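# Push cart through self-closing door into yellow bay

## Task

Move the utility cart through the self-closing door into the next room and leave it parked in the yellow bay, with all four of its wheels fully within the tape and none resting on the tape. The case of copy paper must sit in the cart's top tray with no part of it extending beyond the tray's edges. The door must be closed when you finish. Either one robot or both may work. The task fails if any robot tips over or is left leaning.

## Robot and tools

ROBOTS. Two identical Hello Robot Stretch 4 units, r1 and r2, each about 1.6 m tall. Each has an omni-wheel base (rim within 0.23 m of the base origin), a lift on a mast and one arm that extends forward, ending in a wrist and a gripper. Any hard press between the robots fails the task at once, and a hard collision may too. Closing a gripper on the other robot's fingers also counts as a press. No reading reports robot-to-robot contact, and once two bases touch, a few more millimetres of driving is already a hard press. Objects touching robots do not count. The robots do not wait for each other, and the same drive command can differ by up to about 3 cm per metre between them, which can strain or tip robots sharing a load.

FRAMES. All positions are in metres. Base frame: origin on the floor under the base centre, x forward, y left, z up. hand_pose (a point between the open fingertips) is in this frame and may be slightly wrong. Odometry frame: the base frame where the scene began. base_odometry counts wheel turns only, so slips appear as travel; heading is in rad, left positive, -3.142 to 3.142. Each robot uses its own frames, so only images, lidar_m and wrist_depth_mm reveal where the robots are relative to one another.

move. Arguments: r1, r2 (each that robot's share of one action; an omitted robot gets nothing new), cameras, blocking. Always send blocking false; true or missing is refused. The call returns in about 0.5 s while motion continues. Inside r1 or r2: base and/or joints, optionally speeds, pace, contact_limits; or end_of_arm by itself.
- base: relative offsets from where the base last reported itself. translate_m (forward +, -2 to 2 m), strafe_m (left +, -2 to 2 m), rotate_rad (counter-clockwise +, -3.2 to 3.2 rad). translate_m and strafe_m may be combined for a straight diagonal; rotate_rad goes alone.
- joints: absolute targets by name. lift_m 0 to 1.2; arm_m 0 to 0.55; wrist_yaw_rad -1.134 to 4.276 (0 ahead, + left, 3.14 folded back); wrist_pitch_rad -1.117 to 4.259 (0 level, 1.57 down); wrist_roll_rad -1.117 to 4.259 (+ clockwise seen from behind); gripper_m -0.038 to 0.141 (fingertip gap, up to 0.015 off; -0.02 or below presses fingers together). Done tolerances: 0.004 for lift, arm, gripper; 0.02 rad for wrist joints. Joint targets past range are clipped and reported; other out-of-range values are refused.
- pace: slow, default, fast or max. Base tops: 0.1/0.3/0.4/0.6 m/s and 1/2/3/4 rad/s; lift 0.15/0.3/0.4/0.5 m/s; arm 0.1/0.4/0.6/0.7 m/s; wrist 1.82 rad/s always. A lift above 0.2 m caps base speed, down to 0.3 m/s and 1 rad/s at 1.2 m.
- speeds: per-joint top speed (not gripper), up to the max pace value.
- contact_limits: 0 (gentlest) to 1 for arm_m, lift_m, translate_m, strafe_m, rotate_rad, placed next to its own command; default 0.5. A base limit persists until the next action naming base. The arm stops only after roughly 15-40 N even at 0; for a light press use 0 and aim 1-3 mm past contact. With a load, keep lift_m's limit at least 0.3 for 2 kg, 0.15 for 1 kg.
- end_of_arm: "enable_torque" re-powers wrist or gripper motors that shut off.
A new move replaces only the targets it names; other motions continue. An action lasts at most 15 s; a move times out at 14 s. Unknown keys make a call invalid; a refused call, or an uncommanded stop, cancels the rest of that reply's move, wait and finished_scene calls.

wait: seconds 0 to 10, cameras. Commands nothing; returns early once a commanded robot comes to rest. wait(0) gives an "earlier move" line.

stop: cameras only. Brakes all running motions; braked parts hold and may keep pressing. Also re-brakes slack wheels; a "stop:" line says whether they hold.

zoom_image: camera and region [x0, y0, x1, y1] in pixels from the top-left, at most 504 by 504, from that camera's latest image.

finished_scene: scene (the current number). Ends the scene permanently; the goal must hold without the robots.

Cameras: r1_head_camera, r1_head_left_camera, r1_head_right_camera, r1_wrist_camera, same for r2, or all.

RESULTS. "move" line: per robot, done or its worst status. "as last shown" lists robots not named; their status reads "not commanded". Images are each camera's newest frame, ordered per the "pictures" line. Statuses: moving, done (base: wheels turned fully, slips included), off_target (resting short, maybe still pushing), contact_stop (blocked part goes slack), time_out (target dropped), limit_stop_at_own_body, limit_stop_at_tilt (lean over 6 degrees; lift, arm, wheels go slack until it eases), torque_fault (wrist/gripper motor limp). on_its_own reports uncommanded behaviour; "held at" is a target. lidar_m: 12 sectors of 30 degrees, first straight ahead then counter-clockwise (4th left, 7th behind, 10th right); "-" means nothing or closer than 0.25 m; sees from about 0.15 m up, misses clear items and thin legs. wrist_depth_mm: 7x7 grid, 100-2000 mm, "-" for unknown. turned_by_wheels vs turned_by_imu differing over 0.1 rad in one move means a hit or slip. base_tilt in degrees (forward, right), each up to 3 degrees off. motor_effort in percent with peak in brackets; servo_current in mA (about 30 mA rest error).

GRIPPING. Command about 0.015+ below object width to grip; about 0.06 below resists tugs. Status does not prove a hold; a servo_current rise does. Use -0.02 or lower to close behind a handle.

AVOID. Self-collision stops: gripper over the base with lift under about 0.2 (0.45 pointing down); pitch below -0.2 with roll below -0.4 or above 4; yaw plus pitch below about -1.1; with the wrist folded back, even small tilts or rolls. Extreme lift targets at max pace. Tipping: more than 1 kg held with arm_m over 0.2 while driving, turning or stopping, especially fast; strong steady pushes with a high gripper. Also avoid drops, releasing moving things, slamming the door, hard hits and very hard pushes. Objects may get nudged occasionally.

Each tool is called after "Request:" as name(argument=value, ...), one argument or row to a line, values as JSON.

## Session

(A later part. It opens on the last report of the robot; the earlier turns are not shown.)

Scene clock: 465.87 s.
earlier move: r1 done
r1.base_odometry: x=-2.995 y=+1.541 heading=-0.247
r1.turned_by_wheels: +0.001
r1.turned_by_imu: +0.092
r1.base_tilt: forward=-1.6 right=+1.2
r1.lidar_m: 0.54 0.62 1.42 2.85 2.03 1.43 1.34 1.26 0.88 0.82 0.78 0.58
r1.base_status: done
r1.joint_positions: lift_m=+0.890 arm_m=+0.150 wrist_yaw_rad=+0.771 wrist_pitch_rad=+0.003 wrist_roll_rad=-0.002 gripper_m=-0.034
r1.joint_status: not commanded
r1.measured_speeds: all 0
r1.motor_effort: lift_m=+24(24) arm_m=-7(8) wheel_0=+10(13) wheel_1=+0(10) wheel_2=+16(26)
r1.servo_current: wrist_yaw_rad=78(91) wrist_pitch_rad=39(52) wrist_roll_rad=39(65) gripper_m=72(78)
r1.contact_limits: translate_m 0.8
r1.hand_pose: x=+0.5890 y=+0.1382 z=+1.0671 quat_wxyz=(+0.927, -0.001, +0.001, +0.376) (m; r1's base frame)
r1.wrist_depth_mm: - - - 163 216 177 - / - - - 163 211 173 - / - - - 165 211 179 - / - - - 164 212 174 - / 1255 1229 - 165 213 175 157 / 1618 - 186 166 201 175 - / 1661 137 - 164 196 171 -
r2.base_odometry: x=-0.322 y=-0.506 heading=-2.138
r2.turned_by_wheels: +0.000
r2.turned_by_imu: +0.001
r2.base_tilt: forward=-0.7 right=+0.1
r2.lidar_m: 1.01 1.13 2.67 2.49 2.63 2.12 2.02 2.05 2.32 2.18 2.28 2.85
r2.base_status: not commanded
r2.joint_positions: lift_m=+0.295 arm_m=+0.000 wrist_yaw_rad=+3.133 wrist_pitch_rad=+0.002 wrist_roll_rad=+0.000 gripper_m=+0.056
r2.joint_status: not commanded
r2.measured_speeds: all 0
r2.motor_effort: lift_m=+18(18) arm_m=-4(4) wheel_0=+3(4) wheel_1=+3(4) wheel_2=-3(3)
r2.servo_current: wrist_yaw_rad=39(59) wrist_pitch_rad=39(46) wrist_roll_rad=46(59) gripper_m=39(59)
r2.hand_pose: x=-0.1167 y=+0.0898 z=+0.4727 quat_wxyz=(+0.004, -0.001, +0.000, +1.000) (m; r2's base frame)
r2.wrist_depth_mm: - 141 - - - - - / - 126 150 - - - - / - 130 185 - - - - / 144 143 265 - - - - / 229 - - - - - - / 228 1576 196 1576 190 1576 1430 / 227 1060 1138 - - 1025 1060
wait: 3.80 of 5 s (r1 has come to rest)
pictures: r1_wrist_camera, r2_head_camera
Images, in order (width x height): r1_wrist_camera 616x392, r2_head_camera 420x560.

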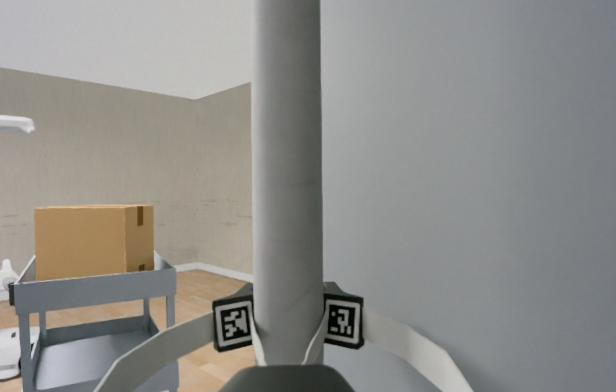

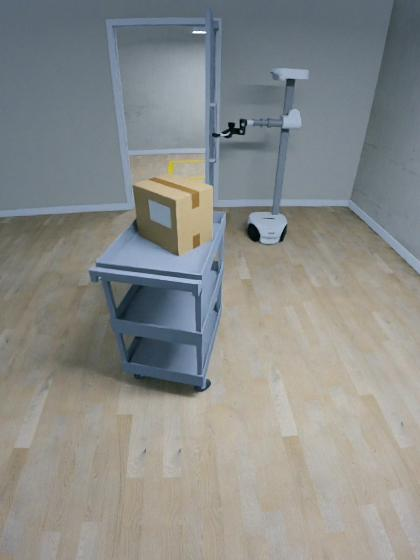

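Request:
move(
  blocking=false,
  r1={"base":{"translate_m":-0.13},"pace":"slow","contact_limits":{"translate_m":0.7}},
  r2={"joints":{"lift_m":0.8,"wrist_yaw_rad":0,"gripper_m":0.1}},
  cameras=[],
)

Request:
wait(
  seconds=3,
  cameras=[],
)

Request:
wait(
  seconds=2,
  cameras=["r1_wrist_camera","r2_head_camera","r2_wrist_camera"],
)

Request:
zoom_image(
  camera="r2_head_camera",
  region=[60, 160, 260, 420],
)

Scene clock: 472.87 s.
move: r1 moving; r2 moving
r1.base_odometry: x=-3.007 y=+1.544 heading=-0.245
r1.turned_by_wheels: +0.002
r1.turned_by_imu: +0.002
r1.base_tilt: forward=-1.6 right=+1.2
r1.lidar_m: 0.53 0.61 1.43 2.86 2.01 1.40 1.33 1.26 0.87 0.80 0.81 0.58
r1.base_status: translate_m moving
r1.joint_positions: lift_m=+0.890 arm_m=+0.150 wrist_yaw_rad=+0.771 wrist_pitch_rad=+0.003 wrist_roll_rad=-0.002 gripper_m=-0.034
r1.joint_status: not commanded
r1.measured_speeds: translate_m=-0.049 strafe_m=+0.001 rotate_rad=-0.002 lift_m=+0.000 arm_m=+0.000 wrist_yaw_rad=+0.000 wrist_pitch_rad=+0.000 wrist_roll_rad=+0.000
r1.motor_effort: lift_m=+24(24) arm_m=-7(7) wheel_0=+9(10) wheel_1=-4(4) wheel_2=+19(22)
r1.servo_current: wrist_yaw_rad=59(78) wrist_pitch_rad=39(52) wrist_roll_rad=52(65) gripper_m=65(72)
r1.contact_limits: translate_m 0.7
r1.hand_pose: x=+0.5890 y=+0.1382 z=+1.0671 quat_wxyz=(+0.927, -0.001, +0.001, +0.376) (m; r1's base frame)
r1.wrist_depth_mm: - - - 164 212 179 - / - - - 164 213 179 - / - - - 170 213 176 158 / - - - 165 213 177 152 / 1255 1205 - 165 214 177 156 / - - 183 165 202 176 159 / 1576 136 181 164 197 168 -
r2.base_odometry: x=-0.322 y=-0.506 heading=-2.138
r2.turned_by_wheels: +0.000
r2.turned_by_imu: +0.000
r2.base_tilt: forward=-0.7 right=+0.0
r2.lidar_m: 1.00 1.13 2.67 2.52 2.59 2.12 2.01 2.08 2.32 2.22 2.27 2.88
r2.base_status: not commanded
r2.joint_positions: lift_m=+0.333 arm_m=+0.000 wrist_yaw_rad=+2.570 wrist_pitch_rad=+0.002 wrist_roll_rad=+0.000 gripper_m=+0.075
r2.joint_status: lift_m moving; wrist_yaw_rad moving; gripper_m moving
r2.measured_speeds: translate_m=+0.000 strafe_m=+0.000 rotate_rad=+0.000 lift_m=+0.146 arm_m=+0.000 wrist_yaw_rad=-1.740 wrist_pitch_rad=+0.000 wrist_roll_rad=+0.000
r2.motor_effort: lift_m=+21(28) arm_m=-4(4) wheel_0=+3(4) wheel_1=+3(4) wheel_2=-3(3)
r2.servo_current: wrist_yaw_rad=72(176) wrist_pitch_rad=46(46) wrist_roll_rad=46(59) gripper_m=78(78)
r2.hand_pose: x=-0.0242 y=+0.2296 z=+0.5103 quat_wxyz=(+0.282, -0.001, +0.000, +0.959) (m; r2's base frame)
r2.wrist_depth_mm: - - - - - - - / - - - - - - - / 262 - - - - - - / - - - - - - - / - - - - - - - / 1537 1708 190 1618 190 1708 1537 / 1205 1138 1205 - 1182 1098 1138
pictures: none
No camera images: "cameras" was empty.

Scene clock: 474.93 s.
earlier move: r1 done; r2 moving
r1.base_odometry: x=-3.121 y=+1.573 heading=-0.247
r1.turned_by_wheels: -0.001
r1.turned_by_imu: +0.002
r1.base_tilt: forward=-1.6 right=+1.3
r1.lidar_m: 0.51 0.61 1.48 2.88 1.82 1.28 1.21 1.27 0.88 0.83 0.85 0.64
r1.base_status: done
r1.joint_positions: lift_m=+0.890 arm_m=+0.150 wrist_yaw_rad=+0.771 wrist_pitch_rad=+0.003 wrist_roll_rad=-0.002 gripper_m=-0.034
r1.joint_status: not commanded
r1.measured_speeds: all 0
r1.motor_effort: lift_m=+24(24) arm_m=-7(8) wheel_0=+2(10) wheel_1=-2(8) wheel_2=+9(22)
r1.servo_current: wrist_yaw_rad=78(91) wrist_pitch_rad=52(52) wrist_roll_rad=59(72) gripper_m=65(72)
r1.contact_limits: translate_m 0.7
r1.hand_pose: x=+0.5890 y=+0.1382 z=+1.0671 quat_wxyz=(+0.927, -0.001, +0.001, +0.376) (m; r1's base frame)
r1.wrist_depth_mm: - - - 162 214 186 - / - - - 163 216 182 165 / - - - 167 216 183 165 / - - - 165 217 183 166 / - 1336 - 165 222 185 166 / - - 184 166 206 185 167 / - 141 183 163 208 177 166
r2.base_odometry: x=-0.322 y=-0.506 heading=-2.138
r2.turned_by_wheels: +0.000
r2.turned_by_imu: +0.000
r2.base_tilt: forward=-0.7 right=+0.1
r2.lidar_m: 1.01 1.12 2.68 2.50 2.59 2.09 2.01 2.06 2.32 2.20 2.28 2.89
r2.base_status: not commanded
r2.joint_positions: lift_m=+0.798 arm_m=+0.000 wrist_yaw_rad=+0.003 wrist_pitch_rad=+0.002 wrist_roll_rad=+0.000 gripper_m=+0.100
r2.joint_status: lift_m moving; wrist_yaw_rad moving; the others done
r2.measured_speeds: translate_m=+0.000 strafe_m=+0.000 rotate_rad=+0.000 lift_m=+0.039 arm_m=+0.000 wrist_yaw_rad=+0.000 wrist_pitch_rad=+0.000 wrist_roll_rad=+0.000
r2.motor_effort: lift_m=+23(28) arm_m=-4(4) wheel_0=+3(4) wheel_1=+3(4) wheel_2=-3(3)
r2.servo_current: wrist_yaw_rad=46(176) wrist_pitch_rad=39(46) wrist_roll_rad=46(59) gripper_m=52(111)
r2.hand_pose: x=+0.4596 y=-0.0866 z=+0.9755 quat_wxyz=(+1.000, +0.000, +0.001, +0.001) (m; r2's base frame)
r2.wrist_depth_mm: - - - - - - - / - - - - - - - / - - - - - - - / - - 1281 1182 - - - / - - 1160 1160 - - - / - - 190 1397 195 - - / - - - - - - -
wait: 2.07 of 3 s (r1 has come to rest)
pictures: none
No camera images: "cameras" was empty.

Scene clock: 475.33 s.
earlier move: r2 done
r1.base_odometry: x=-3.121 y=+1.573 heading=-0.247
r1.turned_by_wheels: +0.000
r1.turned_by_imu: +0.000
r1.base_tilt: forward=-1.6 right=+1.3
r1.lidar_m: 0.53 0.63 1.49 2.92 1.82 1.31 1.21 1.25 0.90 0.82 0.85 0.62
r1.base_status: done
r1.joint_positions: lift_m=+0.890 arm_m=+0.150 wrist_yaw_rad=+0.771 wrist_pitch_rad=+0.003 wrist_roll_rad=-0.002 gripper_m=-0.034
r1.joint_status: not commanded
r1.measured_speeds: all 0
r1.motor_effort: lift_m=+24(24) arm_m=-7(8) wheel_0=+2(10) wheel_1=-2(8) wheel_2=+9(22)
r1.servo_current: wrist_yaw_rad=59(91) wrist_pitch_rad=46(52) wrist_roll_rad=46(72) gripper_m=72(72)
r1.contact_limits: translate_m 0.7
r1.hand_pose: x=+0.5890 y=+0.1382 z=+1.0671 quat_wxyz=(+0.927, -0.001, +0.001, +0.376) (m; r1's base frame)
r1.wrist_depth_mm: - - - 162 213 185 - / - - - 163 214 182 165 / - - - 167 215 183 165 / - - - 164 216 184 166 / - 1308 - 164 222 184 166 / - - 184 166 207 185 167 / - 141 184 163 207 177 167
r2.base_odometry: x=-0.322 y=-0.506 heading=-2.138
r2.turned_by_wheels: +0.000
r2.turned_by_imu: +0.000
r2.base_tilt: forward=-0.7 right=+0.1
r2.lidar_m: 0.98 1.14 2.68 2.51 2.62 2.07 1.97 2.08 2.33 2.20 2.29 2.91
r2.base_status: not commanded
r2.joint_positions: lift_m=+0.800 arm_m=+0.000 wrist_yaw_rad=+0.003 wrist_pitch_rad=+0.002 wrist_roll_rad=+0.000 gripper_m=+0.100
r2.joint_status: all done
r2.measured_speeds: all 0
r2.motor_effort: lift_m=+21(28) arm_m=-4(4) wheel_0=+3(4) wheel_1=+3(4) wheel_2=-3(3)
r2.servo_current: wrist_yaw_rad=39(176) wrist_pitch_rad=46(46) wrist_roll_rad=52(59) gripper_m=52(111)
r2.hand_pose: x=+0.4596 y=-0.0866 z=+0.9775 quat_wxyz=(+1.000, +0.000, +0.001, +0.001) (m; r2's base frame)
r2.wrist_depth_mm: - - - - - - - / - - - - - - - / - - - - - - - / - - 1281 1182 - - - / - - 1160 1160 - - - / - - 190 1430 195 - - / - - - - - - -
wait: 0.40 of 2 s (r2 has come to rest)
pictures: r1_wrist_camera, r2_head_camera, r2_wrist_camera
Images, in order (width x height): r1_wrist_camera 616x392, r2_head_camera 420x560, r2_wrist_camera 616x392.

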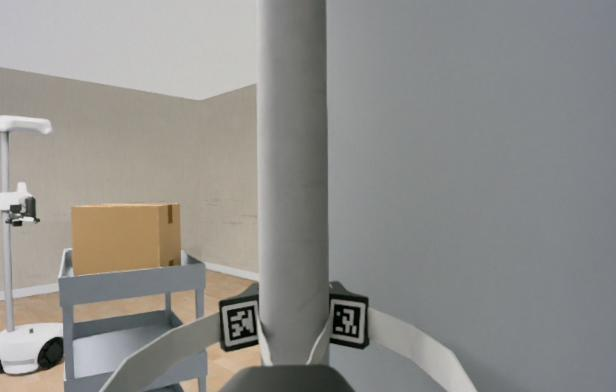

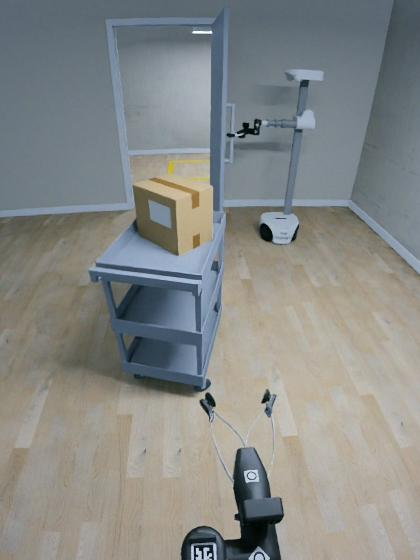

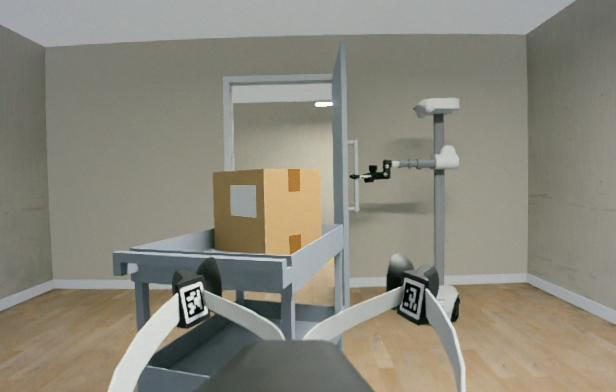

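Scaled by 1.938 from the camera's 420x560 image, which has a finer 1200x1600 frame.

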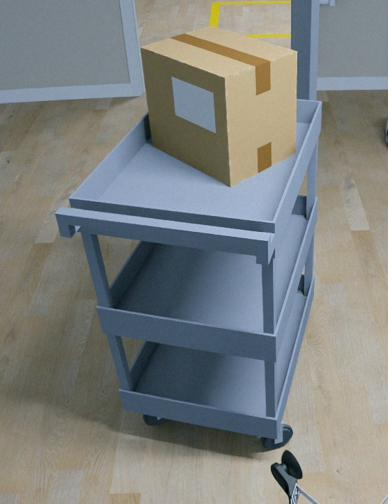

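Request:
move(
  blocking=false,
  r2={"base":{"translate_m":0.15,"strafe_m":0.42},"joints":{"wrist_roll_rad":1.57}},
  cameras=[],
)

Request:
wait(
  seconds=4,
  cameras=[],
)

Request:
move(
  blocking=false,
  r2={"base":{"rotate_rad":-0.33}},
  cameras=[],
)

Request:
wait(
  seconds=2,
  cameras=[],
)

Request:
wait(
  seconds=0.5,
  cameras=["r2_head_camera","r2_wrist_camera"],
)

Scene clock: 500.33 s.
move: r2 moving
r1: as last shown
r1.base_tilt: forward=-1.6 right=+1.2
r1.lidar_m: 0.53 0.64 1.49 2.91 1.85 1.30 1.21 1.26 0.88 0.83 0.86 0.63
r1.motor_effort: lift_m=+24(24) arm_m=-7(8) wheel_0=+2(2) wheel_1=-2(2) wheel_2=+9(9)
r1.servo_current: wrist_yaw_rad=65(78) wrist_pitch_rad=46(52) wrist_roll_rad=46(52) gripper_m=65(72)
r1.contact_limits: translate_m 0.7
r1.wrist_depth_mm: - - - 163 213 186 - / - - - 163 215 183 165 / - - - 167 215 184 165 / - - - 165 217 183 166 / - 1336 - 165 222 185 167 / - - 183 166 207 184 166 / - 141 183 163 208 177 167
r2.base_odometry: x=-0.303 y=-0.531 heading=-2.139
r2.turned_by_wheels: +0.000
r2.turned_by_imu: +0.000
r2.base_tilt: forward=-0.7 right=+0.1
r2.lidar_m: 1.00 1.15 2.63 2.48 2.55 2.12 2.01 2.09 2.36 2.24 2.30 2.88
r2.base_status: translate_m moving; strafe_m moving
r2.joint_positions: lift_m=+0.800 arm_m=+0.000 wrist_yaw_rad=+0.003 wrist_pitch_rad=+0.002 wrist_roll_rad=+0.589 gripper_m=+0.100
r2.joint_status: wrist_roll_rad moving
r2.measured_speeds: translate_m=+0.043 strafe_m=+0.116 rotate_rad=+0.000 lift_m=+0.000 arm_m=+0.000 wrist_yaw_rad=+0.000 wrist_pitch_rad=+0.000 wrist_roll_rad=+1.820
r2.motor_effort: lift_m=+21(21) arm_m=-4(4) wheel_0=-9(9) wheel_1=+11(11) wheel_2=-8(8)
r2.servo_current: wrist_yaw_rad=46(65) wrist_pitch_rad=39(46) wrist_roll_rad=91(91) gripper_m=46(52)
r2.hand_pose: x=+0.4596 y=-0.0866 z=+0.9775 quat_wxyz=(+0.957, +0.290, +0.001, +0.001) (m; r2's base frame)
r2.wrist_depth_mm: - - - - - - - / - - - - - - - / - - - - - - - / - - - 1205 - - - / - - 1255 1098 - - 1808 / - - 193 842 187 1808 1499 / - - 931 - - 1464 1281
pictures: none
No camera images: "cameras" was empty.

Scene clock: 502.80 s.
earlier move: r2 done
r1.base_odometry: x=-3.121 y=+1.573 heading=-0.247
r1.turned_by_wheels: +0.000
r1.turned_by_imu: +0.000
r1.base_tilt: forward=-1.6 right=+1.3
r1.lidar_m: 0.53 0.61 1.46 4.93 1.82 1.31 1.21 1.25 0.87 0.82 0.87 0.62
r1.base_status: not commanded
r1.joint_positions: lift_m=+0.890 arm_m=+0.150 wrist_yaw_rad=+0.771 wrist_pitch_rad=+0.003 wrist_roll_rad=-0.002 gripper_m=-0.034
r1.joint_status: not commanded
r1.measured_speeds: all 0
r1.motor_effort: lift_m=+24(24) arm_m=-8(8) wheel_0=+2(2) wheel_1=-2(2) wheel_2=+9(9)
r1.servo_current: wrist_yaw_rad=85(111) wrist_pitch_rad=46(52) wrist_roll_rad=33(78) gripper_m=72(78)
r1.contact_limits: translate_m 0.7
r1.hand_pose: x=+0.5890 y=+0.1382 z=+1.0671 quat_wxyz=(+0.927, -0.001, +0.001, +0.376) (m; r1's base frame)
r1.wrist_depth_mm: - - - 162 213 185 - / - - - 164 215 182 165 / - - - 167 216 183 165 / - - - 164 216 184 166 / - 1336 - 165 223 185 167 / - - 184 166 207 185 167 / - 141 183 163 208 177 166
r2.base_odometry: x=-0.049 y=-0.858 heading=-2.139
r2.turned_by_wheels: +0.000
r2.turned_by_imu: +0.001
r2.base_tilt: forward=-0.7 right=+0.0
r2.lidar_m: 0.92 3.13 2.25 2.08 2.18 2.29 2.16 2.24 2.76 2.63 2.72 0.93
r2.base_status: done
r2.joint_positions: lift_m=+0.800 arm_m=+0.000 wrist_yaw_rad=+0.003 wrist_pitch_rad=+0.002 wrist_roll_rad=+1.568 gripper_m=+0.100
r2.joint_status: all done
r2.measured_speeds: all 0
r2.motor_effort: lift_m=+21(21) arm_m=-4(4) wheel_0=-2(13) wheel_1=+0(12) wheel_2=-4(9)
r2.servo_current: wrist_yaw_rad=59(65) wrist_pitch_rad=39(46) wrist_roll_rad=46(111) gripper_m=52(59)
r2.hand_pose: x=+0.4595 y=-0.0866 z=+0.9775 quat_wxyz=(+0.708, +0.706, +0.001, +0.000) (m; r2's base frame)
r2.wrist_depth_mm: - - - - - 1808 1255 / - - - 1008 723 - 699 / - - - 991 750 1281 - / - - - - 778 1205 759 / - - - - 788 - 1336 / - - 193 - 194 1808 1397 / - - - - - - 1336
wait: 2.47 of 4 s (r2 has come to rest)
pictures: none
No camera images: "cameras" was empty.

Scene clock: 503.30 s.
move: r2 moving
r1: as last shown
r1.base_tilt: forward=-1.5 right=+1.3
r1.lidar_m: 0.53 0.62 1.48 4.94 1.84 1.29 1.22 1.27 0.88 0.82 0.85 0.62
r1.motor_effort: lift_m=+24(24) arm_m=-7(8) wheel_0=+2(2) wheel_1=-2(2) wheel_2=+9(9)
r1.servo_current: wrist_yaw_rad=72(91) wrist_pitch_rad=39(52) wrist_roll_rad=33(65) gripper_m=65(72)
r1.contact_limits: translate_m 0.7
r1.wrist_depth_mm: - - - 163 214 186 - / - - - 163 215 182 165 / - - - 167 215 183 165 / - - - 164 216 184 166 / - 1308 - 166 222 184 166 / - - 183 166 207 185 167 / - 141 183 163 207 177 166
r2.base_odometry: x=-0.049 y=-0.858 heading=-2.372
r2.turned_by_wheels: -0.233
r2.turned_by_imu: -0.227
r2.base_tilt: forward=-0.7 right=+0.0
r2.lidar_m: 0.92 3.63 2.48 2.10 2.10 2.50 2.18 2.15 2.49 2.62 2.61 3.05
r2.base_status: rotate_rad moving
r2.joint_positions: lift_m=+0.800 arm_m=+0.000 wrist_yaw_rad=+0.003 wrist_pitch_rad=+0.002 wrist_roll_rad=+1.568 gripper_m=+0.100
r2.joint_status: not commanded
r2.measured_speeds: translate_m=+0.000 strafe_m=+0.001 rotate_rad=-0.649 lift_m=+0.000 arm_m=+0.000 wrist_yaw_rad=-0.005 wrist_pitch_rad=+0.000 wrist_roll_rad=+0.000
r2.motor_effort: lift_m=+21(21) arm_m=-4(4) wheel_0=+8(10) wheel_1=+6(10) wheel_2=+6(11)
r2.servo_current: wrist_yaw_rad=46(59) wrist_pitch_rad=39(46) wrist_roll_rad=39(52) gripper_m=46(52)
r2.hand_pose: x=+0.4595 y=-0.0867 z=+0.9775 quat_wxyz=(+0.708, +0.706, +0.001, +0.000) (m; r2's base frame)
r2.wrist_depth_mm: - - - - - 1983 1336 / - - - - - 1983 1366 / - - - - - 1808 1229 / - - - 1008 759 1281 768 / - - - 1078 768 768 759 / - - 193 - 194 - - / - - - - - - 1366
pictures: none
No camera images: "cameras" was empty.

Scene clock: 503.90 s.
earlier move: r2 done
r1.base_odometry: x=-3.121 y=+1.573 heading=-0.247
r1.turned_by_wheels: +0.000
r1.turned_by_imu: +0.000
r1.base_tilt: forward=-1.6 right=+1.2
r1.lidar_m: 0.51 0.62 1.49 4.95 1.83 1.27 1.22 1.26 0.88 0.82 0.84 0.63
r1.base_status: not commanded
r1.joint_positions: lift_m=+0.890 arm_m=+0.150 wrist_yaw_rad=+0.771 wrist_pitch_rad=+0.003 wrist_roll_rad=-0.002 gripper_m=-0.034
r1.joint_status: not commanded
r1.measured_speeds: all 0
r1.motor_effort: lift_m=+24(24) arm_m=-7(8) wheel_0=+2(2) wheel_1=-2(2) wheel_2=+9(9)
r1.servo_current: wrist_yaw_rad=59(91) wrist_pitch_rad=39(52) wrist_roll_rad=59(65) gripper_m=65(72)
r1.contact_limits: translate_m 0.7
r1.hand_pose: x=+0.5890 y=+0.1382 z=+1.0671 quat_wxyz=(+0.927, -0.001, +0.001, +0.376) (m; r1's base frame)
r1.wrist_depth_mm: - - - 163 214 186 - / - - - 163 215 182 165 / - - - 167 215 184 165 / - - - 164 216 184 166 / - 1308 - 165 223 185 167 / - - 184 166 206 185 166 / - 141 183 163 208 177 166
r2.base_odometry: x=-0.049 y=-0.858 heading=-2.468
r2.turned_by_wheels: -0.096
r2.turned_by_imu: -0.093
r2.base_tilt: forward=-0.7 right=+0.1
r2.lidar_m: 0.92 0.94 2.62 2.16 2.09 2.36 2.16 2.16 2.39 2.64 2.62 2.90
r2.base_status: done
r2.joint_positions: lift_m=+0.800 arm_m=+0.000 wrist_yaw_rad=+0.003 wrist_pitch_rad=+0.002 wrist_roll_rad=+1.568 gripper_m=+0.100
r2.joint_status: not commanded
r2.measured_speeds: all 0
r2.motor_effort: lift_m=+21(21) arm_m=-4(4) wheel_0=+3(10) wheel_1=+3(10) wheel_2=+6(11)
r2.servo_current: wrist_yaw_rad=52(59) wrist_pitch_rad=39(46) wrist_roll_rad=39(59) gripper_m=46(52)
r2.hand_pose: x=+0.4595 y=-0.0867 z=+0.9775 quat_wxyz=(+0.708, +0.706, +0.001, +0.000) (m; r2's base frame)
r2.wrist_depth_mm: - - - - - 1983 1308 / - - - - - 1921 1366 / - - - - - 1983 1366 / - - - - - 1863 1366 / - - - 1025 778 768 759 / - - 193 1025 191 - 759 / - - - - - - 750
wait: 0.60 of 2 s (r2 has come to rest)
pictures: none
No camera images: "cameras" was empty.

Scene clock: 504.40 s.
r1.base_odometry: x=-3.121 y=+1.573 heading=-0.247
r1.turned_by_wheels: +0.000
r1.turned_by_imu: +0.000
r1.base_tilt: forward=-1.6 right=+1.2
r1.lidar_m: 0.54 0.60 1.47 4.94 1.82 1.29 1.21 1.27 0.89 0.83 0.84 0.61
r1.base_status: not commanded
r1.joint_positions: lift_m=+0.890 arm_m=+0.150 wrist_yaw_rad=+0.771 wrist_pitch_rad=+0.003 wrist_roll_rad=-0.002 gripper_m=-0.034
r1.joint_status: not commanded
r1.measured_speeds: all 0
r1.motor_effort: lift_m=+24(24) arm_m=-7(8) wheel_0=+2(2) wheel_1=-2(2) wheel_2=+9(9)
r1.servo_current: wrist_yaw_rad=85(91) wrist_pitch_rad=39(52) wrist_roll_rad=52(65) gripper_m=65(72)
r1.contact_limits: translate_m 0.7
r1.hand_pose: x=+0.5890 y=+0.1382 z=+1.0671 quat_wxyz=(+0.927, -0.001, +0.001, +0.376) (m; r1's base frame)
r1.wrist_depth_mm: - - - 162 213 185 - / - - - 163 215 182 165 / - - - 167 216 183 166 / - - - 165 216 185 166 / - 1308 - 165 221 185 166 / - - 183 166 206 185 167 / - 141 183 163 207 177 167
r2.base_odometry: x=-0.049 y=-0.858 heading=-2.468
r2.turned_by_wheels: +0.000
r2.turned_by_imu: +0.000
r2.base_tilt: forward=-0.6 right=+0.1
r2.lidar_m: 0.91 0.95 2.63 2.16 2.08 2.38 2.17 2.16 2.39 2.65 2.61 2.89
r2.base_status: done
r2.joint_positions: lift_m=+0.800 arm_m=+0.000 wrist_yaw_rad=+0.003 wrist_pitch_rad=+0.002 wrist_roll_rad=+1.568 gripper_m=+0.100
r2.joint_status: not commanded
r2.measured_speeds: all 0
r2.motor_effort: lift_m=+21(21) arm_m=-4(4) wheel_0=+3(10) wheel_1=+3(10) wheel_2=+6(11)
r2.servo_current: wrist_yaw_rad=46(59) wrist_pitch_rad=46(46) wrist_roll_rad=52(59) gripper_m=46(52)
r2.hand_pose: x=+0.4595 y=-0.0867 z=+0.9775 quat_wxyz=(+0.708, +0.706, +0.001, +0.000) (m; r2's base frame)
r2.wrist_depth_mm: - - - - - 1921 1336 / - - - - - 1921 1366 / - - - - - 1983 1366 / - - - - - 1863 1397 / - - - 1008 768 778 759 / - - 193 1042 192 - 759 / - - - - - - 759
wait: 0.50 s; at rest by 0.27 s
pictures: r2_head_camera, r2_wrist_camera
Images, in order (width x height): r2_head_camera 420x560, r2_wrist_camera 616x392.

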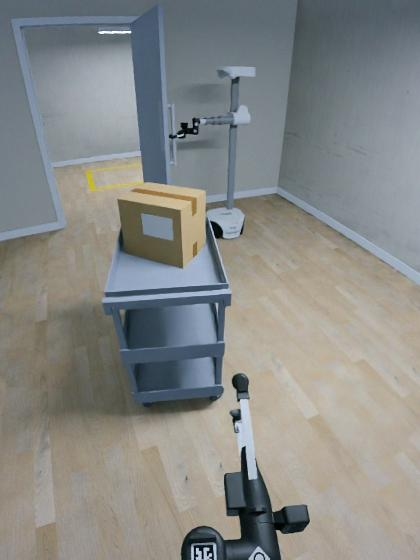

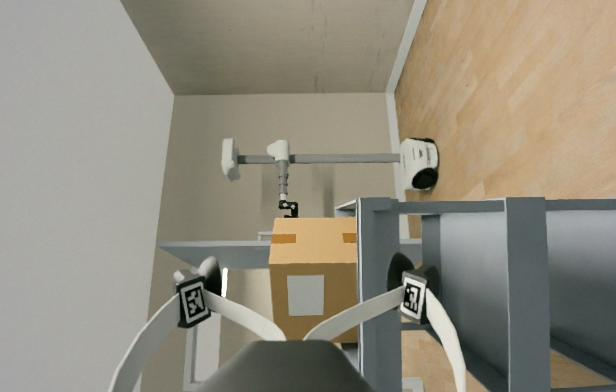

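Request:
move(
  blocking=false,
  r2={"base":{"translate_m":0.3,"strafe_m":0.17},"joints":{"lift_m":0.665}},
  cameras=[],
)

Request:
wait(
  seconds=4,
  cameras=[],
)

Request:
wait(
  seconds=0.5,
  cameras=["r2_head_camera","r2_wrist_camera"],
)

Scene clock: 512.97 s.
move: r2 moving
r1: as last shown
r1.base_tilt: forward=-1.5 right=+1.2
r1.lidar_m: 0.52 0.59 1.47 4.94 1.85 1.28 1.22 1.25 0.90 0.82 0.87 0.64
r1.motor_effort: lift_m=+24(24) arm_m=-7(7) wheel_0=+2(2) wheel_1=-2(2) wheel_2=+9(9)
r1.servo_current: wrist_yaw_rad=59(78) wrist_pitch_rad=39(46) wrist_roll_rad=46(65) gripper_m=72(72)
r1.contact_limits: translate_m 0.7
r1.wrist_depth_mm: - - - 162 215 186 - / - - - 163 216 182 165 / - - - 167 216 183 165 / - - - 164 216 184 166 / - 1336 - 165 223 185 167 / - - 183 165 206 185 166 / - 141 183 163 208 177 167
r2.base_odometry: x=-0.062 y=-0.891 heading=-2.468
r2.turned_by_wheels: +0.000
r2.turned_by_imu: +0.001
r2.base_tilt: forward=-0.7 right=+0.1
r2.lidar_m: 0.88 0.92 2.65 2.15 2.09 2.33 2.20 2.19 2.44 2.63 2.62 2.91
r2.base_status: translate_m moving; strafe_m moving
r2.joint_positions: lift_m=+0.762 arm_m=+0.000 wrist_yaw_rad=+0.003 wrist_pitch_rad=+0.002 wrist_roll_rad=+1.568 gripper_m=+0.100
r2.joint_status: lift_m moving
r2.measured_speeds: translate_m=+0.122 strafe_m=+0.067 rotate_rad=+0.007 lift_m=-0.146 arm_m=+0.000 wrist_yaw_rad=+0.000 wrist_pitch_rad=+0.000 wrist_roll_rad=+0.000
r2.motor_effort: lift_m=+11(19) arm_m=-4(4) wheel_0=+5(5) wheel_1=+11(11) wheel_2=-12(12)
r2.servo_current: wrist_yaw_rad=46(59) wrist_pitch_rad=46(46) wrist_roll_rad=39(59) gripper_m=52(59)
r2.hand_pose: x=+0.4595 y=-0.0867 z=+0.9401 quat_wxyz=(+0.708, +0.706, +0.001, +0.000) (m; r2's base frame)
r2.wrist_depth_mm: - - - - - 1863 1308 / - - - - - 1921 1308 / - - - - - 1921 1308 / - - - - - 1618 1281 / - - - 976 732 741 - / - - 193 1008 193 741 - / - - - - - - -
pictures: none
No camera images: "cameras" was empty.

Scene clock: 514.97 s.
earlier move: r2 done
r1.base_odometry: x=-3.121 y=+1.573 heading=-0.247
r1.turned_by_wheels: +0.000
r1.turned_by_imu: +0.000
r1.base_tilt: forward=-1.6 right=+1.2
r1.lidar_m: 0.51 0.61 1.47 4.94 1.81 1.29 1.20 1.26 0.90 0.82 0.87 0.62
r1.base_status: not commanded
r1.joint_positions: lift_m=+0.890 arm_m=+0.150 wrist_yaw_rad=+0.771 wrist_pitch_rad=+0.003 wrist_roll_rad=-0.002 gripper_m=-0.034
r1.joint_status: not commanded
r1.measured_speeds: all 0
r1.motor_effort: lift_m=+24(24) arm_m=-7(8) wheel_0=+1(2) wheel_1=-2(2) wheel_2=+9(9)
r1.servo_current: wrist_yaw_rad=72(91) wrist_pitch_rad=39(52) wrist_roll_rad=52(65) gripper_m=72(78)
r1.contact_limits: translate_m 0.7
r1.hand_pose: x=+0.5890 y=+0.1382 z=+1.0671 quat_wxyz=(+0.927, -0.001, +0.001, +0.376) (m; r1's base frame)
r1.wrist_depth_mm: - - - 163 213 185 - / - - - 163 215 182 165 / - - - 167 216 183 165 / - - - 164 216 184 166 / - 1336 - 165 222 184 166 / - - 183 166 207 185 167 / - 141 184 163 207 177 167
r2.base_odometry: x=-0.177 y=-1.178 heading=-2.468
r2.turned_by_wheels: +0.000
r2.turned_by_imu: +0.000
r2.base_tilt: forward=-0.7 right=+0.1
r2.lidar_m: 0.60 3.30 2.56 2.07 2.06 2.27 2.52 2.51 2.79 2.70 2.66 0.68
r2.base_status: done
r2.joint_positions: lift_m=+0.665 arm_m=+0.000 wrist_yaw_rad=+0.003 wrist_pitch_rad=+0.002 wrist_roll_rad=+1.568 gripper_m=+0.100
r2.joint_status: all done
r2.measured_speeds: all 0
r2.motor_effort: lift_m=+14(19) arm_m=-4(4) wheel_0=+4(8) wheel_1=+1(12) wheel_2=-3(13)
r2.servo_current: wrist_yaw_rad=52(59) wrist_pitch_rad=46(46) wrist_roll_rad=39(59) gripper_m=52(59)
r2.hand_pose: x=+0.4595 y=-0.0867 z=+0.8431 quat_wxyz=(+0.708, +0.706, +0.001, +0.000) (m; r2's base frame)
r2.wrist_depth_mm: - - - - - 1708 1160 / - - - 473 - 1708 473 / - - - 469 - - 469 / - - 707 466 - - 462 / - - 741 462 - - 462 / - - 193 459 194 - 459 / - - - - - - 455
wait: 2.00 of 4 s (r2 has come to rest)
pictures: none
No camera images: "cameras" was empty.

Scene clock: 515.47 s.
r1.base_odometry: x=-3.121 y=+1.573 heading=-0.247
r1.turned_by_wheels: +0.000
r1.turned_by_imu: +0.000
r1.base_tilt: forward=-1.5 right=+1.3
r1.lidar_m: 0.52 0.62 1.48 4.94 1.81 1.27 1.22 1.25 0.87 0.81 0.84 0.62
r1.base_status: not commanded
r1.joint_positions: lift_m=+0.890 arm_m=+0.150 wrist_yaw_rad=+0.771 wrist_pitch_rad=+0.003 wrist_roll_rad=-0.002 gripper_m=-0.034
r1.joint_status: not commanded
r1.measured_speeds: all 0
r1.motor_effort: lift_m=+24(24) arm_m=-7(8) wheel_0=+2(2) wheel_1=-2(2) wheel_2=+9(9)
r1.servo_current: wrist_yaw_rad=65(91) wrist_pitch_rad=33(52) wrist_roll_rad=26(65) gripper_m=72(78)
r1.contact_limits: translate_m 0.7
r1.hand_pose: x=+0.5890 y=+0.1382 z=+1.0671 quat_wxyz=(+0.927, -0.001, +0.001, +0.376) (m; r1's base frame)
r1.wrist_depth_mm: - - - 162 213 186 - / - - - 163 215 183 165 / - - - 167 216 183 166 / - - - 164 216 185 167 / - 1308 - 165 222 184 167 / - - 184 166 208 185 167 / - 141 184 163 208 177 167
r2.base_odometry: x=-0.177 y=-1.178 heading=-2.468
r2.turned_by_wheels: +0.000
r2.turned_by_imu: +0.000
r2.base_tilt: forward=-0.7 right=+0.1
r2.lidar_m: 0.60 3.31 2.58 2.09 2.05 2.29 2.54 2.49 2.79 2.70 2.68 0.64
r2.base_status: done
r2.joint_positions: lift_m=+0.665 arm_m=+0.000 wrist_yaw_rad=+0.003 wrist_pitch_rad=+0.002 wrist_roll_rad=+1.568 gripper_m=+0.100
r2.joint_status: all done
r2.measured_speeds: all 0
r2.motor_effort: lift_m=+14(19) arm_m=-4(4) wheel_0=+4(8) wheel_1=+0(12) wheel_2=-4(13)
r2.servo_current: wrist_yaw_rad=52(59) wrist_pitch_rad=33(46) wrist_roll_rad=52(59) gripper_m=46(59)
r2.hand_pose: x=+0.4595 y=-0.0867 z=+0.8431 quat_wxyz=(+0.708, +0.706, +0.001, +0.000) (m; r2's base frame)
r2.wrist_depth_mm: - - - - - 1661 1138 / - - - 477 - 1708 473 / - - - 469 - - 469 / - - 715 462 - - 466 / - - 723 462 - - 462 / - - 193 459 193 - 459 / - - - - - - 455
wait: 0.50 s; at rest by 0.27 s
pictures: r2_head_camera, r2_wrist_camera
Images, in order (width x height): r2_head_camera 420x560, r2_wrist_camera 616x392.

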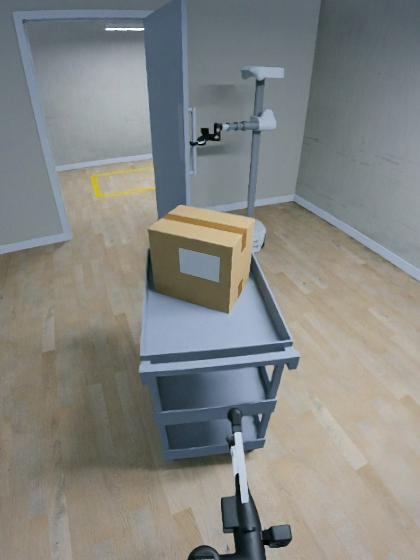

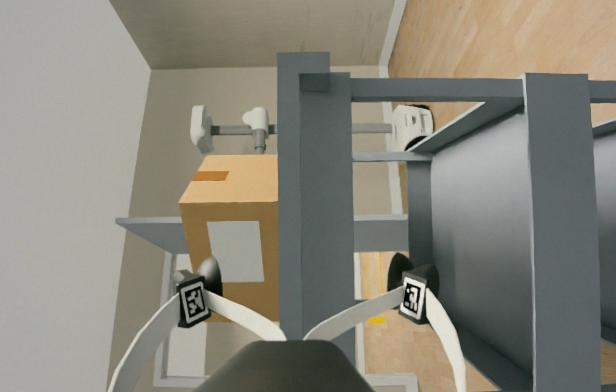

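Request:
move(
  blocking=false,
  r2={"base":{"translate_m":0.25},"joints":{"gripper_m":0.12},"pace":"slow","contact_limits":{"translate_m":0.1}},
  cameras=[],
)

Request:
wait(
  seconds=4,
  cameras=["r2_head_camera","r2_wrist_camera"],
)

Scene clock: 522.17 s.
move: r2 moving
r1: as last shown
r1.base_tilt: forward=-1.6 right=+1.3
r1.lidar_m: 0.53 0.62 1.49 4.94 1.83 1.27 1.21 1.26 0.87 0.82 0.87 0.63
r1.motor_effort: lift_m=+24(24) arm_m=-7(7) wheel_0=+2(2) wheel_1=-2(2) wheel_2=+9(9)
r1.servo_current: wrist_yaw_rad=65(72) wrist_pitch_rad=52(52) wrist_roll_rad=39(59) gripper_m=72(72)
r1.contact_limits: translate_m 0.7
r1.wrist_depth_mm: - - - 162 214 185 - / - - - 163 215 182 165 / - - - 167 216 183 165 / - - - 165 216 184 166 / - 1308 - 165 222 184 167 / - - 183 166 207 185 166 / - 141 183 163 208 177 167
r2.base_odometry: x=-0.187 y=-1.186 heading=-2.468
r2.turned_by_wheels: +0.000
r2.turned_by_imu: +0.001
r2.base_tilt: forward=-0.7 right=+0.1
r2.lidar_m: 0.60 3.30 2.58 2.08 2.07 2.26 2.52 2.52 2.80 2.69 2.66 0.65
r2.base_status: translate_m moving
r2.joint_positions: lift_m=+0.665 arm_m=+0.000 wrist_yaw_rad=+0.003 wrist_pitch_rad=+0.002 wrist_roll_rad=+1.568 gripper_m=+0.108
r2.joint_status: gripper_m moving
r2.measured_speeds: translate_m=+0.049 strafe_m=+0.000 rotate_rad=-0.001 lift_m=+0.000 arm_m=+0.000 wrist_yaw_rad=+0.000 wrist_pitch_rad=+0.000 wrist_roll_rad=+0.000
r2.motor_effort: lift_m=+14(14) arm_m=-4(4) wheel_0=+9(9) wheel_1=+6(7) wheel_2=-9(10)
r2.servo_current: wrist_yaw_rad=46(59) wrist_pitch_rad=39(46) wrist_roll_rad=52(59) gripper_m=59(91)
r2.contact_limits: translate_m 0.1
r2.hand_pose: x=+0.4595 y=-0.0867 z=+0.8431 quat_wxyz=(+0.708, +0.706, +0.001, +0.000) (m; r2's base frame)
r2.wrist_depth_mm: - - - - - 1661 1160 / - - - 462 - 1708 462 / - - - 459 - 768 459 / - - 699 452 - - 455 / - - 715 449 - - 449 / - - 195 449 190 - 449 / - - - - - - 442
pictures: none
No camera images: "cameras" was empty.

Scene clock: 525.43 s.
earlier move: r2 done
r1.base_odometry: x=-3.121 y=+1.573 heading=-0.247
r1.turned_by_wheels: +0.000
r1.turned_by_imu: +0.000
r1.base_tilt: forward=-1.5 right=+1.2
r1.lidar_m: 0.55 0.61 1.49 4.93 1.81 1.30 1.21 1.24 0.89 0.82 0.85 0.65
r1.base_status: not commanded
r1.joint_positions: lift_m=+0.890 arm_m=+0.150 wrist_yaw_rad=+0.771 wrist_pitch_rad=+0.003 wrist_roll_rad=-0.002 gripper_m=-0.034
r1.joint_status: not commanded
r1.measured_speeds: all 0
r1.motor_effort: lift_m=+24(24) arm_m=-8(8) wheel_0=+2(2) wheel_1=-2(2) wheel_2=+9(9)
r1.servo_current: wrist_yaw_rad=65(91) wrist_pitch_rad=46(52) wrist_roll_rad=59(65) gripper_m=65(78)
r1.contact_limits: translate_m 0.7
r1.hand_pose: x=+0.5890 y=+0.1382 z=+1.0671 quat_wxyz=(+0.927, -0.001, +0.001, +0.376) (m; r1's base frame)
r1.wrist_depth_mm: - - - 162 213 185 - / - - - 163 214 182 165 / - - - 167 217 183 165 / - - - 164 216 183 166 / - 1336 - 165 222 185 166 / - - 183 166 207 185 167 / - 141 184 163 207 177 167
r2.base_odometry: x=-0.372 y=-1.334 heading=-2.468
r2.turned_by_wheels: +0.000
r2.turned_by_imu: +0.001
r2.base_tilt: forward=-0.7 right=+0.1
r2.lidar_m: 0.36 0.38 2.68 2.18 2.15 2.37 2.77 2.72 3.04 2.61 2.59 0.40
r2.base_status: done
r2.joint_positions: lift_m=+0.665 arm_m=+0.000 wrist_yaw_rad=+0.001 wrist_pitch_rad=+0.002 wrist_roll_rad=+1.568 gripper_m=+0.120
r2.joint_status: all done
r2.measured_speeds: all 0
r2.motor_effort: lift_m=+14(14) arm_m=-4(4) wheel_0=+4(9) wheel_1=+5(7) wheel_2=-7(11)
r2.servo_current: wrist_yaw_rad=46(65) wrist_pitch_rad=39(46) wrist_roll_rad=46(59) gripper_m=52(91)
r2.contact_limits: translate_m 0.1
r2.hand_pose: x=+0.4594 y=-0.0872 z=+0.8431 quat_wxyz=(+0.708, +0.706, +0.001, +0.000) (m; r2's base frame)
r2.wrist_depth_mm: - - - 229 229 1397 1118 / - - - 227 226 1708 1118 / - - 634 224 224 820 - / - 559 459 221 221 831 - / - 473 449 220 220 750 - / - - 169 218 199 - - / - - 549 - - - -
wait: 3.27 of 4 s (r2 has come to rest)
pictures: r2_head_camera, r2_wrist_camera
Images, in order (width x height): r2_head_camera 420x560, r2_wrist_camera 616x392.

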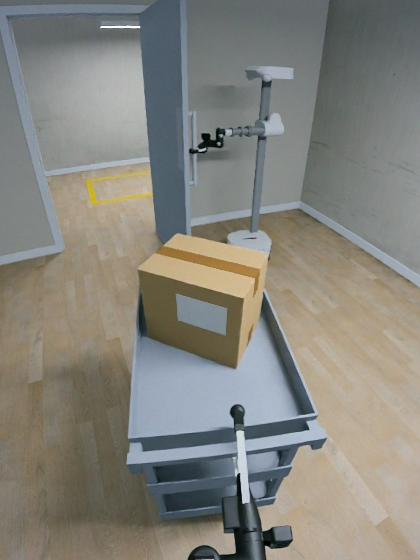

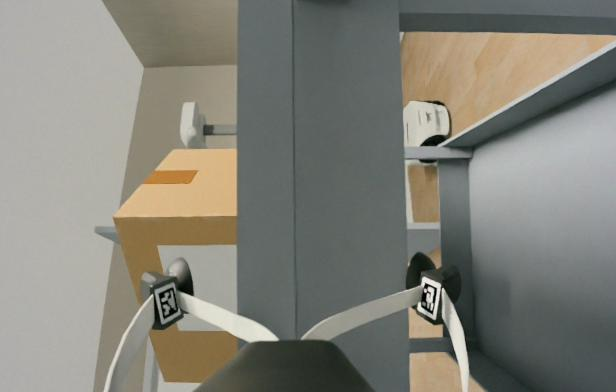

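Request:
move(
  blocking=false,
  r2={"joints":{"lift_m":0.643}},
  cameras=[],
)

Request:
wait(
  seconds=1.5,
  cameras=[],
)

Request:
move(
  blocking=false,
  r2={"base":{"translate_m":0.035},"pace":"slow","contact_limits":{"translate_m":0.1}},
  cameras=[],
)

Request:
wait(
  seconds=2,
  cameras=["r2_wrist_camera"],
)

Request:
move(
  blocking=false,
  r2={"joints":{"gripper_m":0.0}},
  cameras=[],
)

Request:
wait(
  seconds=2,
  cameras=["r2_wrist_camera","r2_head_camera"],
)

Scene clock: 542.20 s.
move: r2 moving
r1: as last shown
r1.base_tilt: forward=-1.6 right=+1.2
r1.lidar_m: 0.53 0.59 1.48 4.93 1.81 1.27 1.20 1.26 0.88 0.82 0.85 0.63
r1.motor_effort: lift_m=+24(24) arm_m=-7(8) wheel_0=+2(2) wheel_1=-2(2) wheel_2=+9(9)
r1.servo_current: wrist_yaw_rad=52(78) wrist_pitch_rad=52(52) wrist_roll_rad=65(65) gripper_m=65(72)
r1.contact_limits: translate_m 0.7
r1.wrist_depth_mm: - - - 162 213 186 - / - - - 163 214 182 165 / - - - 167 215 183 165 / - - - 164 216 184 166 / - 1308 - 165 222 185 166 / - - 185 166 206 185 167 / - 141 183 163 208 178 166
r2.base_odometry: x=-0.372 y=-1.334 heading=-2.468
r2.turned_by_wheels: +0.000
r2.turned_by_imu: +0.001
r2.base_tilt: forward=-0.7 right=+0.0
r2.lidar_m: 0.36 0.38 2.68 2.16 2.16 2.38 2.75 2.73 3.03 2.62 2.57 0.43
r2.base_status: not commanded
r2.joint_positions: lift_m=+0.644 arm_m=+0.000 wrist_yaw_rad=+0.001 wrist_pitch_rad=-0.003 wrist_roll_rad=+1.568 gripper_m=+0.120
r2.joint_status: lift_m moving
r2.measured_speeds: translate_m=+0.000 strafe_m=+0.000 rotate_rad=+0.000 lift_m=-0.016 arm_m=+0.000 wrist_yaw_rad=+0.000 wrist_pitch_rad=-0.010 wrist_roll_rad=+0.000
r2.motor_effort: lift_m=+10(15) arm_m=-4(4) wheel_0=+4(4) wheel_1=+5(5) wheel_2=-7(7)
r2.servo_current: wrist_yaw_rad=46(52) wrist_pitch_rad=46(46) wrist_roll_rad=59(59) gripper_m=52(59)
r2.contact_limits: translate_m 0.1
r2.hand_pose: x=+0.4594 y=-0.0872 z=+0.8229 quat_wxyz=(+0.708, +0.706, -0.001, +0.001) (m; r2's base frame)
r2.wrist_depth_mm: - - 168 229 234 1397 1060 / - - 167 227 - 1756 521 / - - 164 224 - 820 - / - 559 163 221 - 820 - / - 473 162 220 218 - - / - 539 159 216 195 - - / - - 158 - - - -
pictures: none
No camera images: "cameras" was empty.

Scene clock: 542.53 s.
earlier move: r2 done
r1.base_odometry: x=-3.121 y=+1.573 heading=-0.247
r1.turned_by_wheels: +0.000
r1.turned_by_imu: +0.000
r1.base_tilt: forward=-1.6 right=+1.2
r1.lidar_m: 0.51 0.64 1.46 4.93 1.83 1.27 1.21 1.25 0.87 0.82 0.86 0.63
r1.base_status: not commanded
r1.joint_positions: lift_m=+0.890 arm_m=+0.150 wrist_yaw_rad=+0.771 wrist_pitch_rad=+0.003 wrist_roll_rad=-0.002 gripper_m=-0.034
r1.joint_status: not commanded
r1.measured_speeds: all 0
r1.motor_effort: lift_m=+24(24) arm_m=-8(8) wheel_0=+1(2) wheel_1=-2(2) wheel_2=+9(9)
r1.servo_current: wrist_yaw_rad=72(85) wrist_pitch_rad=39(52) wrist_roll_rad=46(65) gripper_m=72(78)
r1.contact_limits: translate_m 0.7
r1.hand_pose: x=+0.5890 y=+0.1382 z=+1.0671 quat_wxyz=(+0.927, -0.001, +0.001, +0.376) (m; r1's base frame)
r1.wrist_depth_mm: - - - 162 214 186 - / - - - 164 214 182 165 / - - - 167 216 184 165 / - - - 164 216 184 166 / - 1336 - 165 223 185 166 / - - 185 166 206 185 166 / - 140 184 163 207 177 167
r2.base_odometry: x=-0.372 y=-1.334 heading=-2.468
r2.turned_by_wheels: +0.000
r2.turned_by_imu: +0.000
r2.base_tilt: forward=-0.7 right=+0.1
r2.lidar_m: 0.36 0.39 2.66 2.18 2.16 2.38 2.76 2.74 3.00 2.61 2.58 0.42
r2.base_status: not commanded
r2.joint_positions: lift_m=+0.644 arm_m=+0.000 wrist_yaw_rad=+0.001 wrist_pitch_rad=-0.003 wrist_roll_rad=+1.568 gripper_m=+0.120
r2.joint_status: all done
r2.measured_speeds: all 0
r2.motor_effort: lift_m=+10(15) arm_m=-4(4) wheel_0=+4(4) wheel_1=+5(6) wheel_2=-7(7)
r2.servo_current: wrist_yaw_rad=39(52) wrist_pitch_rad=39(46) wrist_roll_rad=46(59) gripper_m=52(59)
r2.contact_limits: translate_m 0.1
r2.hand_pose: x=+0.4594 y=-0.0872 z=+0.8227 quat_wxyz=(+0.708, +0.706, -0.001, +0.001) (m; r2's base frame)
r2.wrist_depth_mm: - - 169 229 235 1430 1060 / - - 166 227 - 1808 517 / - - 165 224 - 820 - / - 564 163 221 - 809 - / - 477 162 220 218 - - / - - 159 217 196 - - / - - 158 - - - -
wait: 0.33 of 1.5 s (r2 has come to rest)
pictures: none
No camera images: "cameras" was empty.

Scene clock: 543.03 s.
move: r2 moving
r1: as last shown
r1.base_tilt: forward=-1.5 right=+1.3
r1.lidar_m: 0.53 0.61 1.47 4.93 1.82 1.29 1.21 1.26 0.88 0.82 0.84 0.63
r1.motor_effort: lift_m=+24(24) arm_m=-7(7) wheel_0=+2(2) wheel_1=-2(2) wheel_2=+9(9)
r1.servo_current: wrist_yaw_rad=72(78) wrist_pitch_rad=46(46) wrist_roll_rad=46(65) gripper_m=65(78)
r1.contact_limits: translate_m 0.7
r1.wrist_depth_mm: - - - 162 213 186 - / - - - 163 214 182 165 / - - - 167 216 183 165 / - - - 164 216 184 166 / - 1308 - 165 222 184 167 / - - 185 166 208 185 166 / - 141 184 163 208 177 166
r2.base_odometry: x=-0.382 y=-1.342 heading=-2.468
r2.turned_by_wheels: +0.000
r2.turned_by_imu: +0.000
r2.base_tilt: forward=-0.7 right=+0.0
r2.lidar_m: 0.36 0.37 2.66 2.19 2.16 2.40 2.76 2.74 3.04 2.62 2.59 0.37
r2.base_status: translate_m moving
r2.joint_positions: lift_m=+0.644 arm_m=+0.000 wrist_yaw_rad=-0.003 wrist_pitch_rad=-0.003 wrist_roll_rad=+1.569 gripper_m=+0.120
r2.joint_status: not commanded
r2.measured_speeds: translate_m=+0.048 strafe_m=+0.000 rotate_rad=+0.001 lift_m=+0.000 arm_m=+0.000 wrist_yaw_rad=-0.008 wrist_pitch_rad=+0.000 wrist_roll_rad=+0.000
r2.motor_effort: lift_m=+10(10) arm_m=-4(4) wheel_0=+4(9) wheel_1=+5(8) wheel_2=-14(14)
r2.servo_current: wrist_yaw_rad=59(59) wrist_pitch_rad=46(46) wrist_roll_rad=52(52) gripper_m=52(52)
r2.contact_limits: translate_m 0.1
r2.hand_pose: x=+0.4591 y=-0.0882 z=+0.8227 quat_wxyz=(+0.708, +0.706, -0.002, +0.000) (m; r2's base frame)
r2.wrist_depth_mm: - - 170 231 238 1397 1118 / - - 168 229 - 1756 1118 / - - 166 224 225 741 - / - - 163 222 - 809 - / - 462 160 219 217 - - / - - 159 216 196 - - / - - 158 - - - -
pictures: none
No camera images: "cameras" was empty.

Scene clock: 544.00 s.
earlier move: r2 done
r1.base_odometry: x=-3.121 y=+1.573 heading=-0.247
r1.turned_by_wheels: +0.000
r1.turned_by_imu: +0.000
r1.base_tilt: forward=-1.5 right=+1.2
r1.lidar_m: 0.53 0.62 1.45 4.94 1.84 1.29 1.21 1.24 0.88 0.82 0.84 0.62
r1.base_status: not commanded
r1.joint_positions: lift_m=+0.890 arm_m=+0.150 wrist_yaw_rad=+0.771 wrist_pitch_rad=+0.003 wrist_roll_rad=-0.002 gripper_m=-0.034
r1.joint_status: not commanded
r1.measured_speeds: all 0
r1.motor_effort: lift_m=+24(24) arm_m=-8(8) wheel_0=+2(2) wheel_1=-2(2) wheel_2=+9(9)
r1.servo_current: wrist_yaw_rad=65(91) wrist_pitch_rad=46(46) wrist_roll_rad=59(65) gripper_m=65(78)
r1.contact_limits: translate_m 0.7
r1.hand_pose: x=+0.5890 y=+0.1382 z=+1.0671 quat_wxyz=(+0.927, -0.001, +0.001, +0.376) (m; r1's base frame)
r1.wrist_depth_mm: - - - 162 215 185 - / - - - 163 214 183 165 / - - - 167 216 183 165 / - - - 164 216 184 166 / - 1308 - 165 222 185 166 / - - 185 166 208 185 166 / - 141 184 163 207 177 167
r2.base_odometry: x=-0.400 y=-1.356 heading=-2.468
r2.turned_by_wheels: +0.000
r2.turned_by_imu: +0.000
r2.base_tilt: forward=-0.7 right=+0.1
r2.lidar_m: 0.34 0.38 2.68 2.17 2.16 2.36 2.79 2.76 3.07 2.61 2.56 0.40
r2.base_status: done
r2.joint_positions: lift_m=+0.644 arm_m=+0.000 wrist_yaw_rad=-0.003 wrist_pitch_rad=-0.003 wrist_roll_rad=+1.569 gripper_m=+0.120
r2.joint_status: not commanded
r2.measured_speeds: all 0
r2.motor_effort: lift_m=+11(11) arm_m=-4(4) wheel_0=+3(10) wheel_1=+4(8) wheel_2=-10(15)
r2.servo_current: wrist_yaw_rad=46(59) wrist_pitch_rad=39(46) wrist_roll_rad=46(59) gripper_m=52(59)
r2.contact_limits: translate_m 0.1
r2.hand_pose: x=+0.4591 y=-0.0882 z=+0.8228 quat_wxyz=(+0.708, +0.706, -0.002, +0.000) (m; r2's base frame)
r2.wrist_depth_mm: - - 169 229 236 1397 1060 / - - 167 227 - 1756 1160 / - - 165 224 224 820 - / - - 163 221 - 798 - / - 473 160 219 218 - - / - - 159 216 196 - - / - - 158 - - - -
wait: 0.97 of 2 s (r2 has come to rest)
pictures: r2_wrist_camera
Images, in order (width x height): r2_wrist_camera 616x392.

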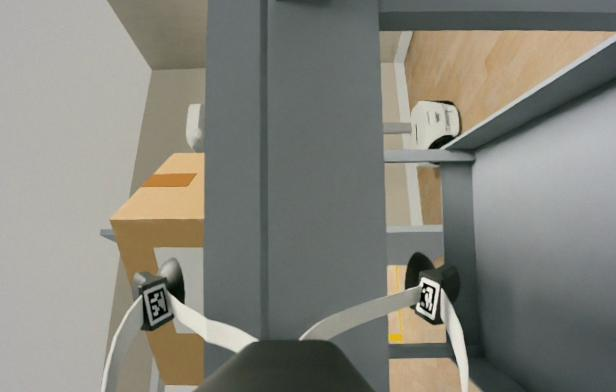

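Scene clock: 544.50 s.
move: r2 moving
r1: as last shown
r1.lidar_m: 0.53 0.59 1.45 4.93 1.83 1.31 1.21 1.26 0.87 0.81 0.86 0.64
r1.motor_effort: lift_m=+24(24) arm_m=-7(7) wheel_0=+2(2) wheel_1=-2(2) wheel_2=+9(9)
r1.servo_current: wrist_yaw_rad=65(85) wrist_pitch_rad=46(52) wrist_roll_rad=46(59) gripper_m=72(72)
r1.contact_limits: translate_m 0.7
r1.wrist_depth_mm: - - - 162 215 186 - / - - - 163 215 182 165 / - - - 167 215 183 166 / - - - 164 216 184 166 / - 1281 - 165 223 185 166 / - - 185 167 206 185 166 / - 141 184 163 208 177 167
r2.base_odometry: x=-0.400 y=-1.356 heading=-2.468
r2.turned_by_wheels: +0.000
r2.turned_by_imu: +0.000
r2.base_tilt: forward=-0.7 right=+0.1
r2.lidar_m: 0.35 0.37 2.69 2.19 2.17 2.36 2.82 2.76 3.05 2.60 2.56 0.44
r2.base_status: not commanded
r2.joint_positions: lift_m=+0.644 arm_m=+0.000 wrist_yaw_rad=-0.003 wrist_pitch_rad=-0.004 wrist_roll_rad=+1.569 gripper_m=+0.106
r2.joint_status: gripper_m moving
r2.measured_speeds: translate_m=+0.000 strafe_m=+0.000 rotate_rad=+0.000 lift_m=+0.000 arm_m=+0.000 wrist_yaw_rad=+0.000 wrist_pitch_rad=-0.005 wrist_roll_rad=+0.000
r2.motor_effort: lift_m=+11(11) arm_m=-4(4) wheel_0=+2(3) wheel_1=+4(4) wheel_2=-10(10)
r2.servo_current: wrist_yaw_rad=46(59) wrist_pitch_rad=39(46) wrist_roll_rad=46(52) gripper_m=130(130)
r2.contact_limits: translate_m 0.1
r2.hand_pose: x=+0.4591 y=-0.0882 z=+0.8231 quat_wxyz=(+0.708, +0.706, -0.003, +0.001) (m; r2's base frame)
r2.wrist_depth_mm: - - 169 229 235 1397 1078 / - - 167 227 - 1756 1138 / - - 164 224 - 788 - / - - 163 220 - 809 - / - 480 160 219 217 798 - / - - 158 216 190 - - / - - 158 - - - -
pictures: none
No camera images: "cameras" was empty.

Scene clock: 546.03 s.
earlier move: r2 done
r1.base_odometry: x=-3.121 y=+1.573 heading=-0.247
r1.turned_by_wheels: +0.000
r1.turned_by_imu: +0.000
r1.base_tilt: forward=-1.5 right=+1.2
r1.lidar_m: 0.52 0.62 1.46 4.92 1.81 1.29 1.21 1.27 0.86 0.81 0.88 0.61
r1.base_status: not commanded
r1.joint_positions: lift_m=+0.890 arm_m=+0.150 wrist_yaw_rad=+0.771 wrist_pitch_rad=+0.003 wrist_roll_rad=-0.002 gripper_m=-0.034
r1.joint_status: not commanded
r1.measured_speeds: all 0
r1.motor_effort: lift_m=+24(24) arm_m=-7(8) wheel_0=+2(2) wheel_1=-2(2) wheel_2=+9(9)
r1.servo_current: wrist_yaw_rad=65(91) wrist_pitch_rad=39(52) wrist_roll_rad=39(65) gripper_m=72(72)
r1.contact_limits: translate_m 0.7
r1.hand_pose: x=+0.5890 y=+0.1382 z=+1.0671 quat_wxyz=(+0.927, -0.001, +0.001, +0.376) (m; r1's base frame)
r1.wrist_depth_mm: - - - 163 214 185 - / - - - 163 215 182 165 / - - - 167 216 183 166 / - - - 164 216 185 166 / - 1308 - 165 223 185 167 / - - 184 166 207 185 167 / - 141 184 163 208 177 166
r2.base_odometry: x=-0.400 y=-1.356 heading=-2.468
r2.turned_by_wheels: +0.000
r2.turned_by_imu: +0.001
r2.base_tilt: forward=-0.7 right=+0.1
r2.lidar_m: 0.33 0.37 2.68 2.19 2.16 2.38 2.80 2.78 3.03 2.59 2.57 0.41
r2.base_status: not commanded
r2.joint_positions: lift_m=+0.643 arm_m=+0.000 wrist_yaw_rad=+0.000 wrist_pitch_rad=-0.003 wrist_roll_rad=+1.569 gripper_m=+0.002
r2.joint_status: all done
r2.measured_speeds: all 0
r2.motor_effort: lift_m=+12(12) arm_m=-4(4) wheel_0=+2(3) wheel_1=+2(4) wheel_2=-3(10)
r2.servo_current: wrist_yaw_rad=39(59) wrist_pitch_rad=39(52) wrist_roll_rad=46(59) gripper_m=202(442)
r2.contact_limits: translate_m 0.1
r2.hand_pose: x=+0.4593 y=-0.0875 z=+0.8225 quat_wxyz=(+0.708, +0.706, -0.001, +0.001) (m; r2's base frame)
r2.wrist_depth_mm: - - 149 210 228 1708 1138 / - - 148 207 - 1708 517 / - - 147 206 - 788 - / - 492 146 204 204 788 - / - 459 145 203 204 788 - / - 177 144 202 178 158 - / - 569 143 - - - -
wait: 1.53 of 2 s (r2 has come to rest)
pictures: r2_head_camera, r2_wrist_camera
Images, in order (width x height): r2_head_camera 420x560, r2_wrist_camera 616x392.

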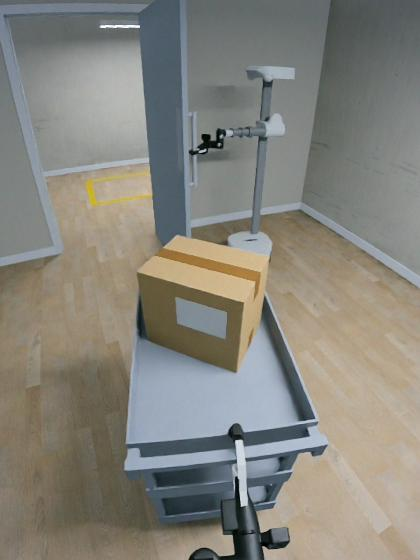

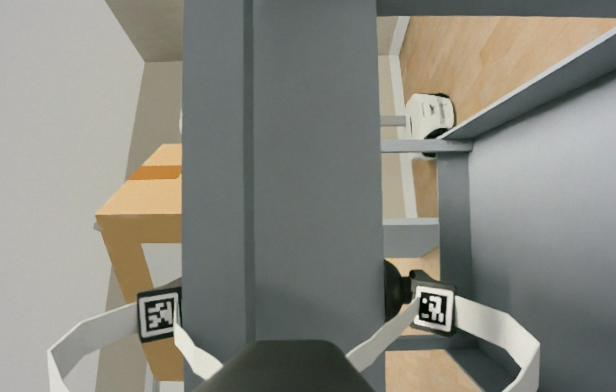

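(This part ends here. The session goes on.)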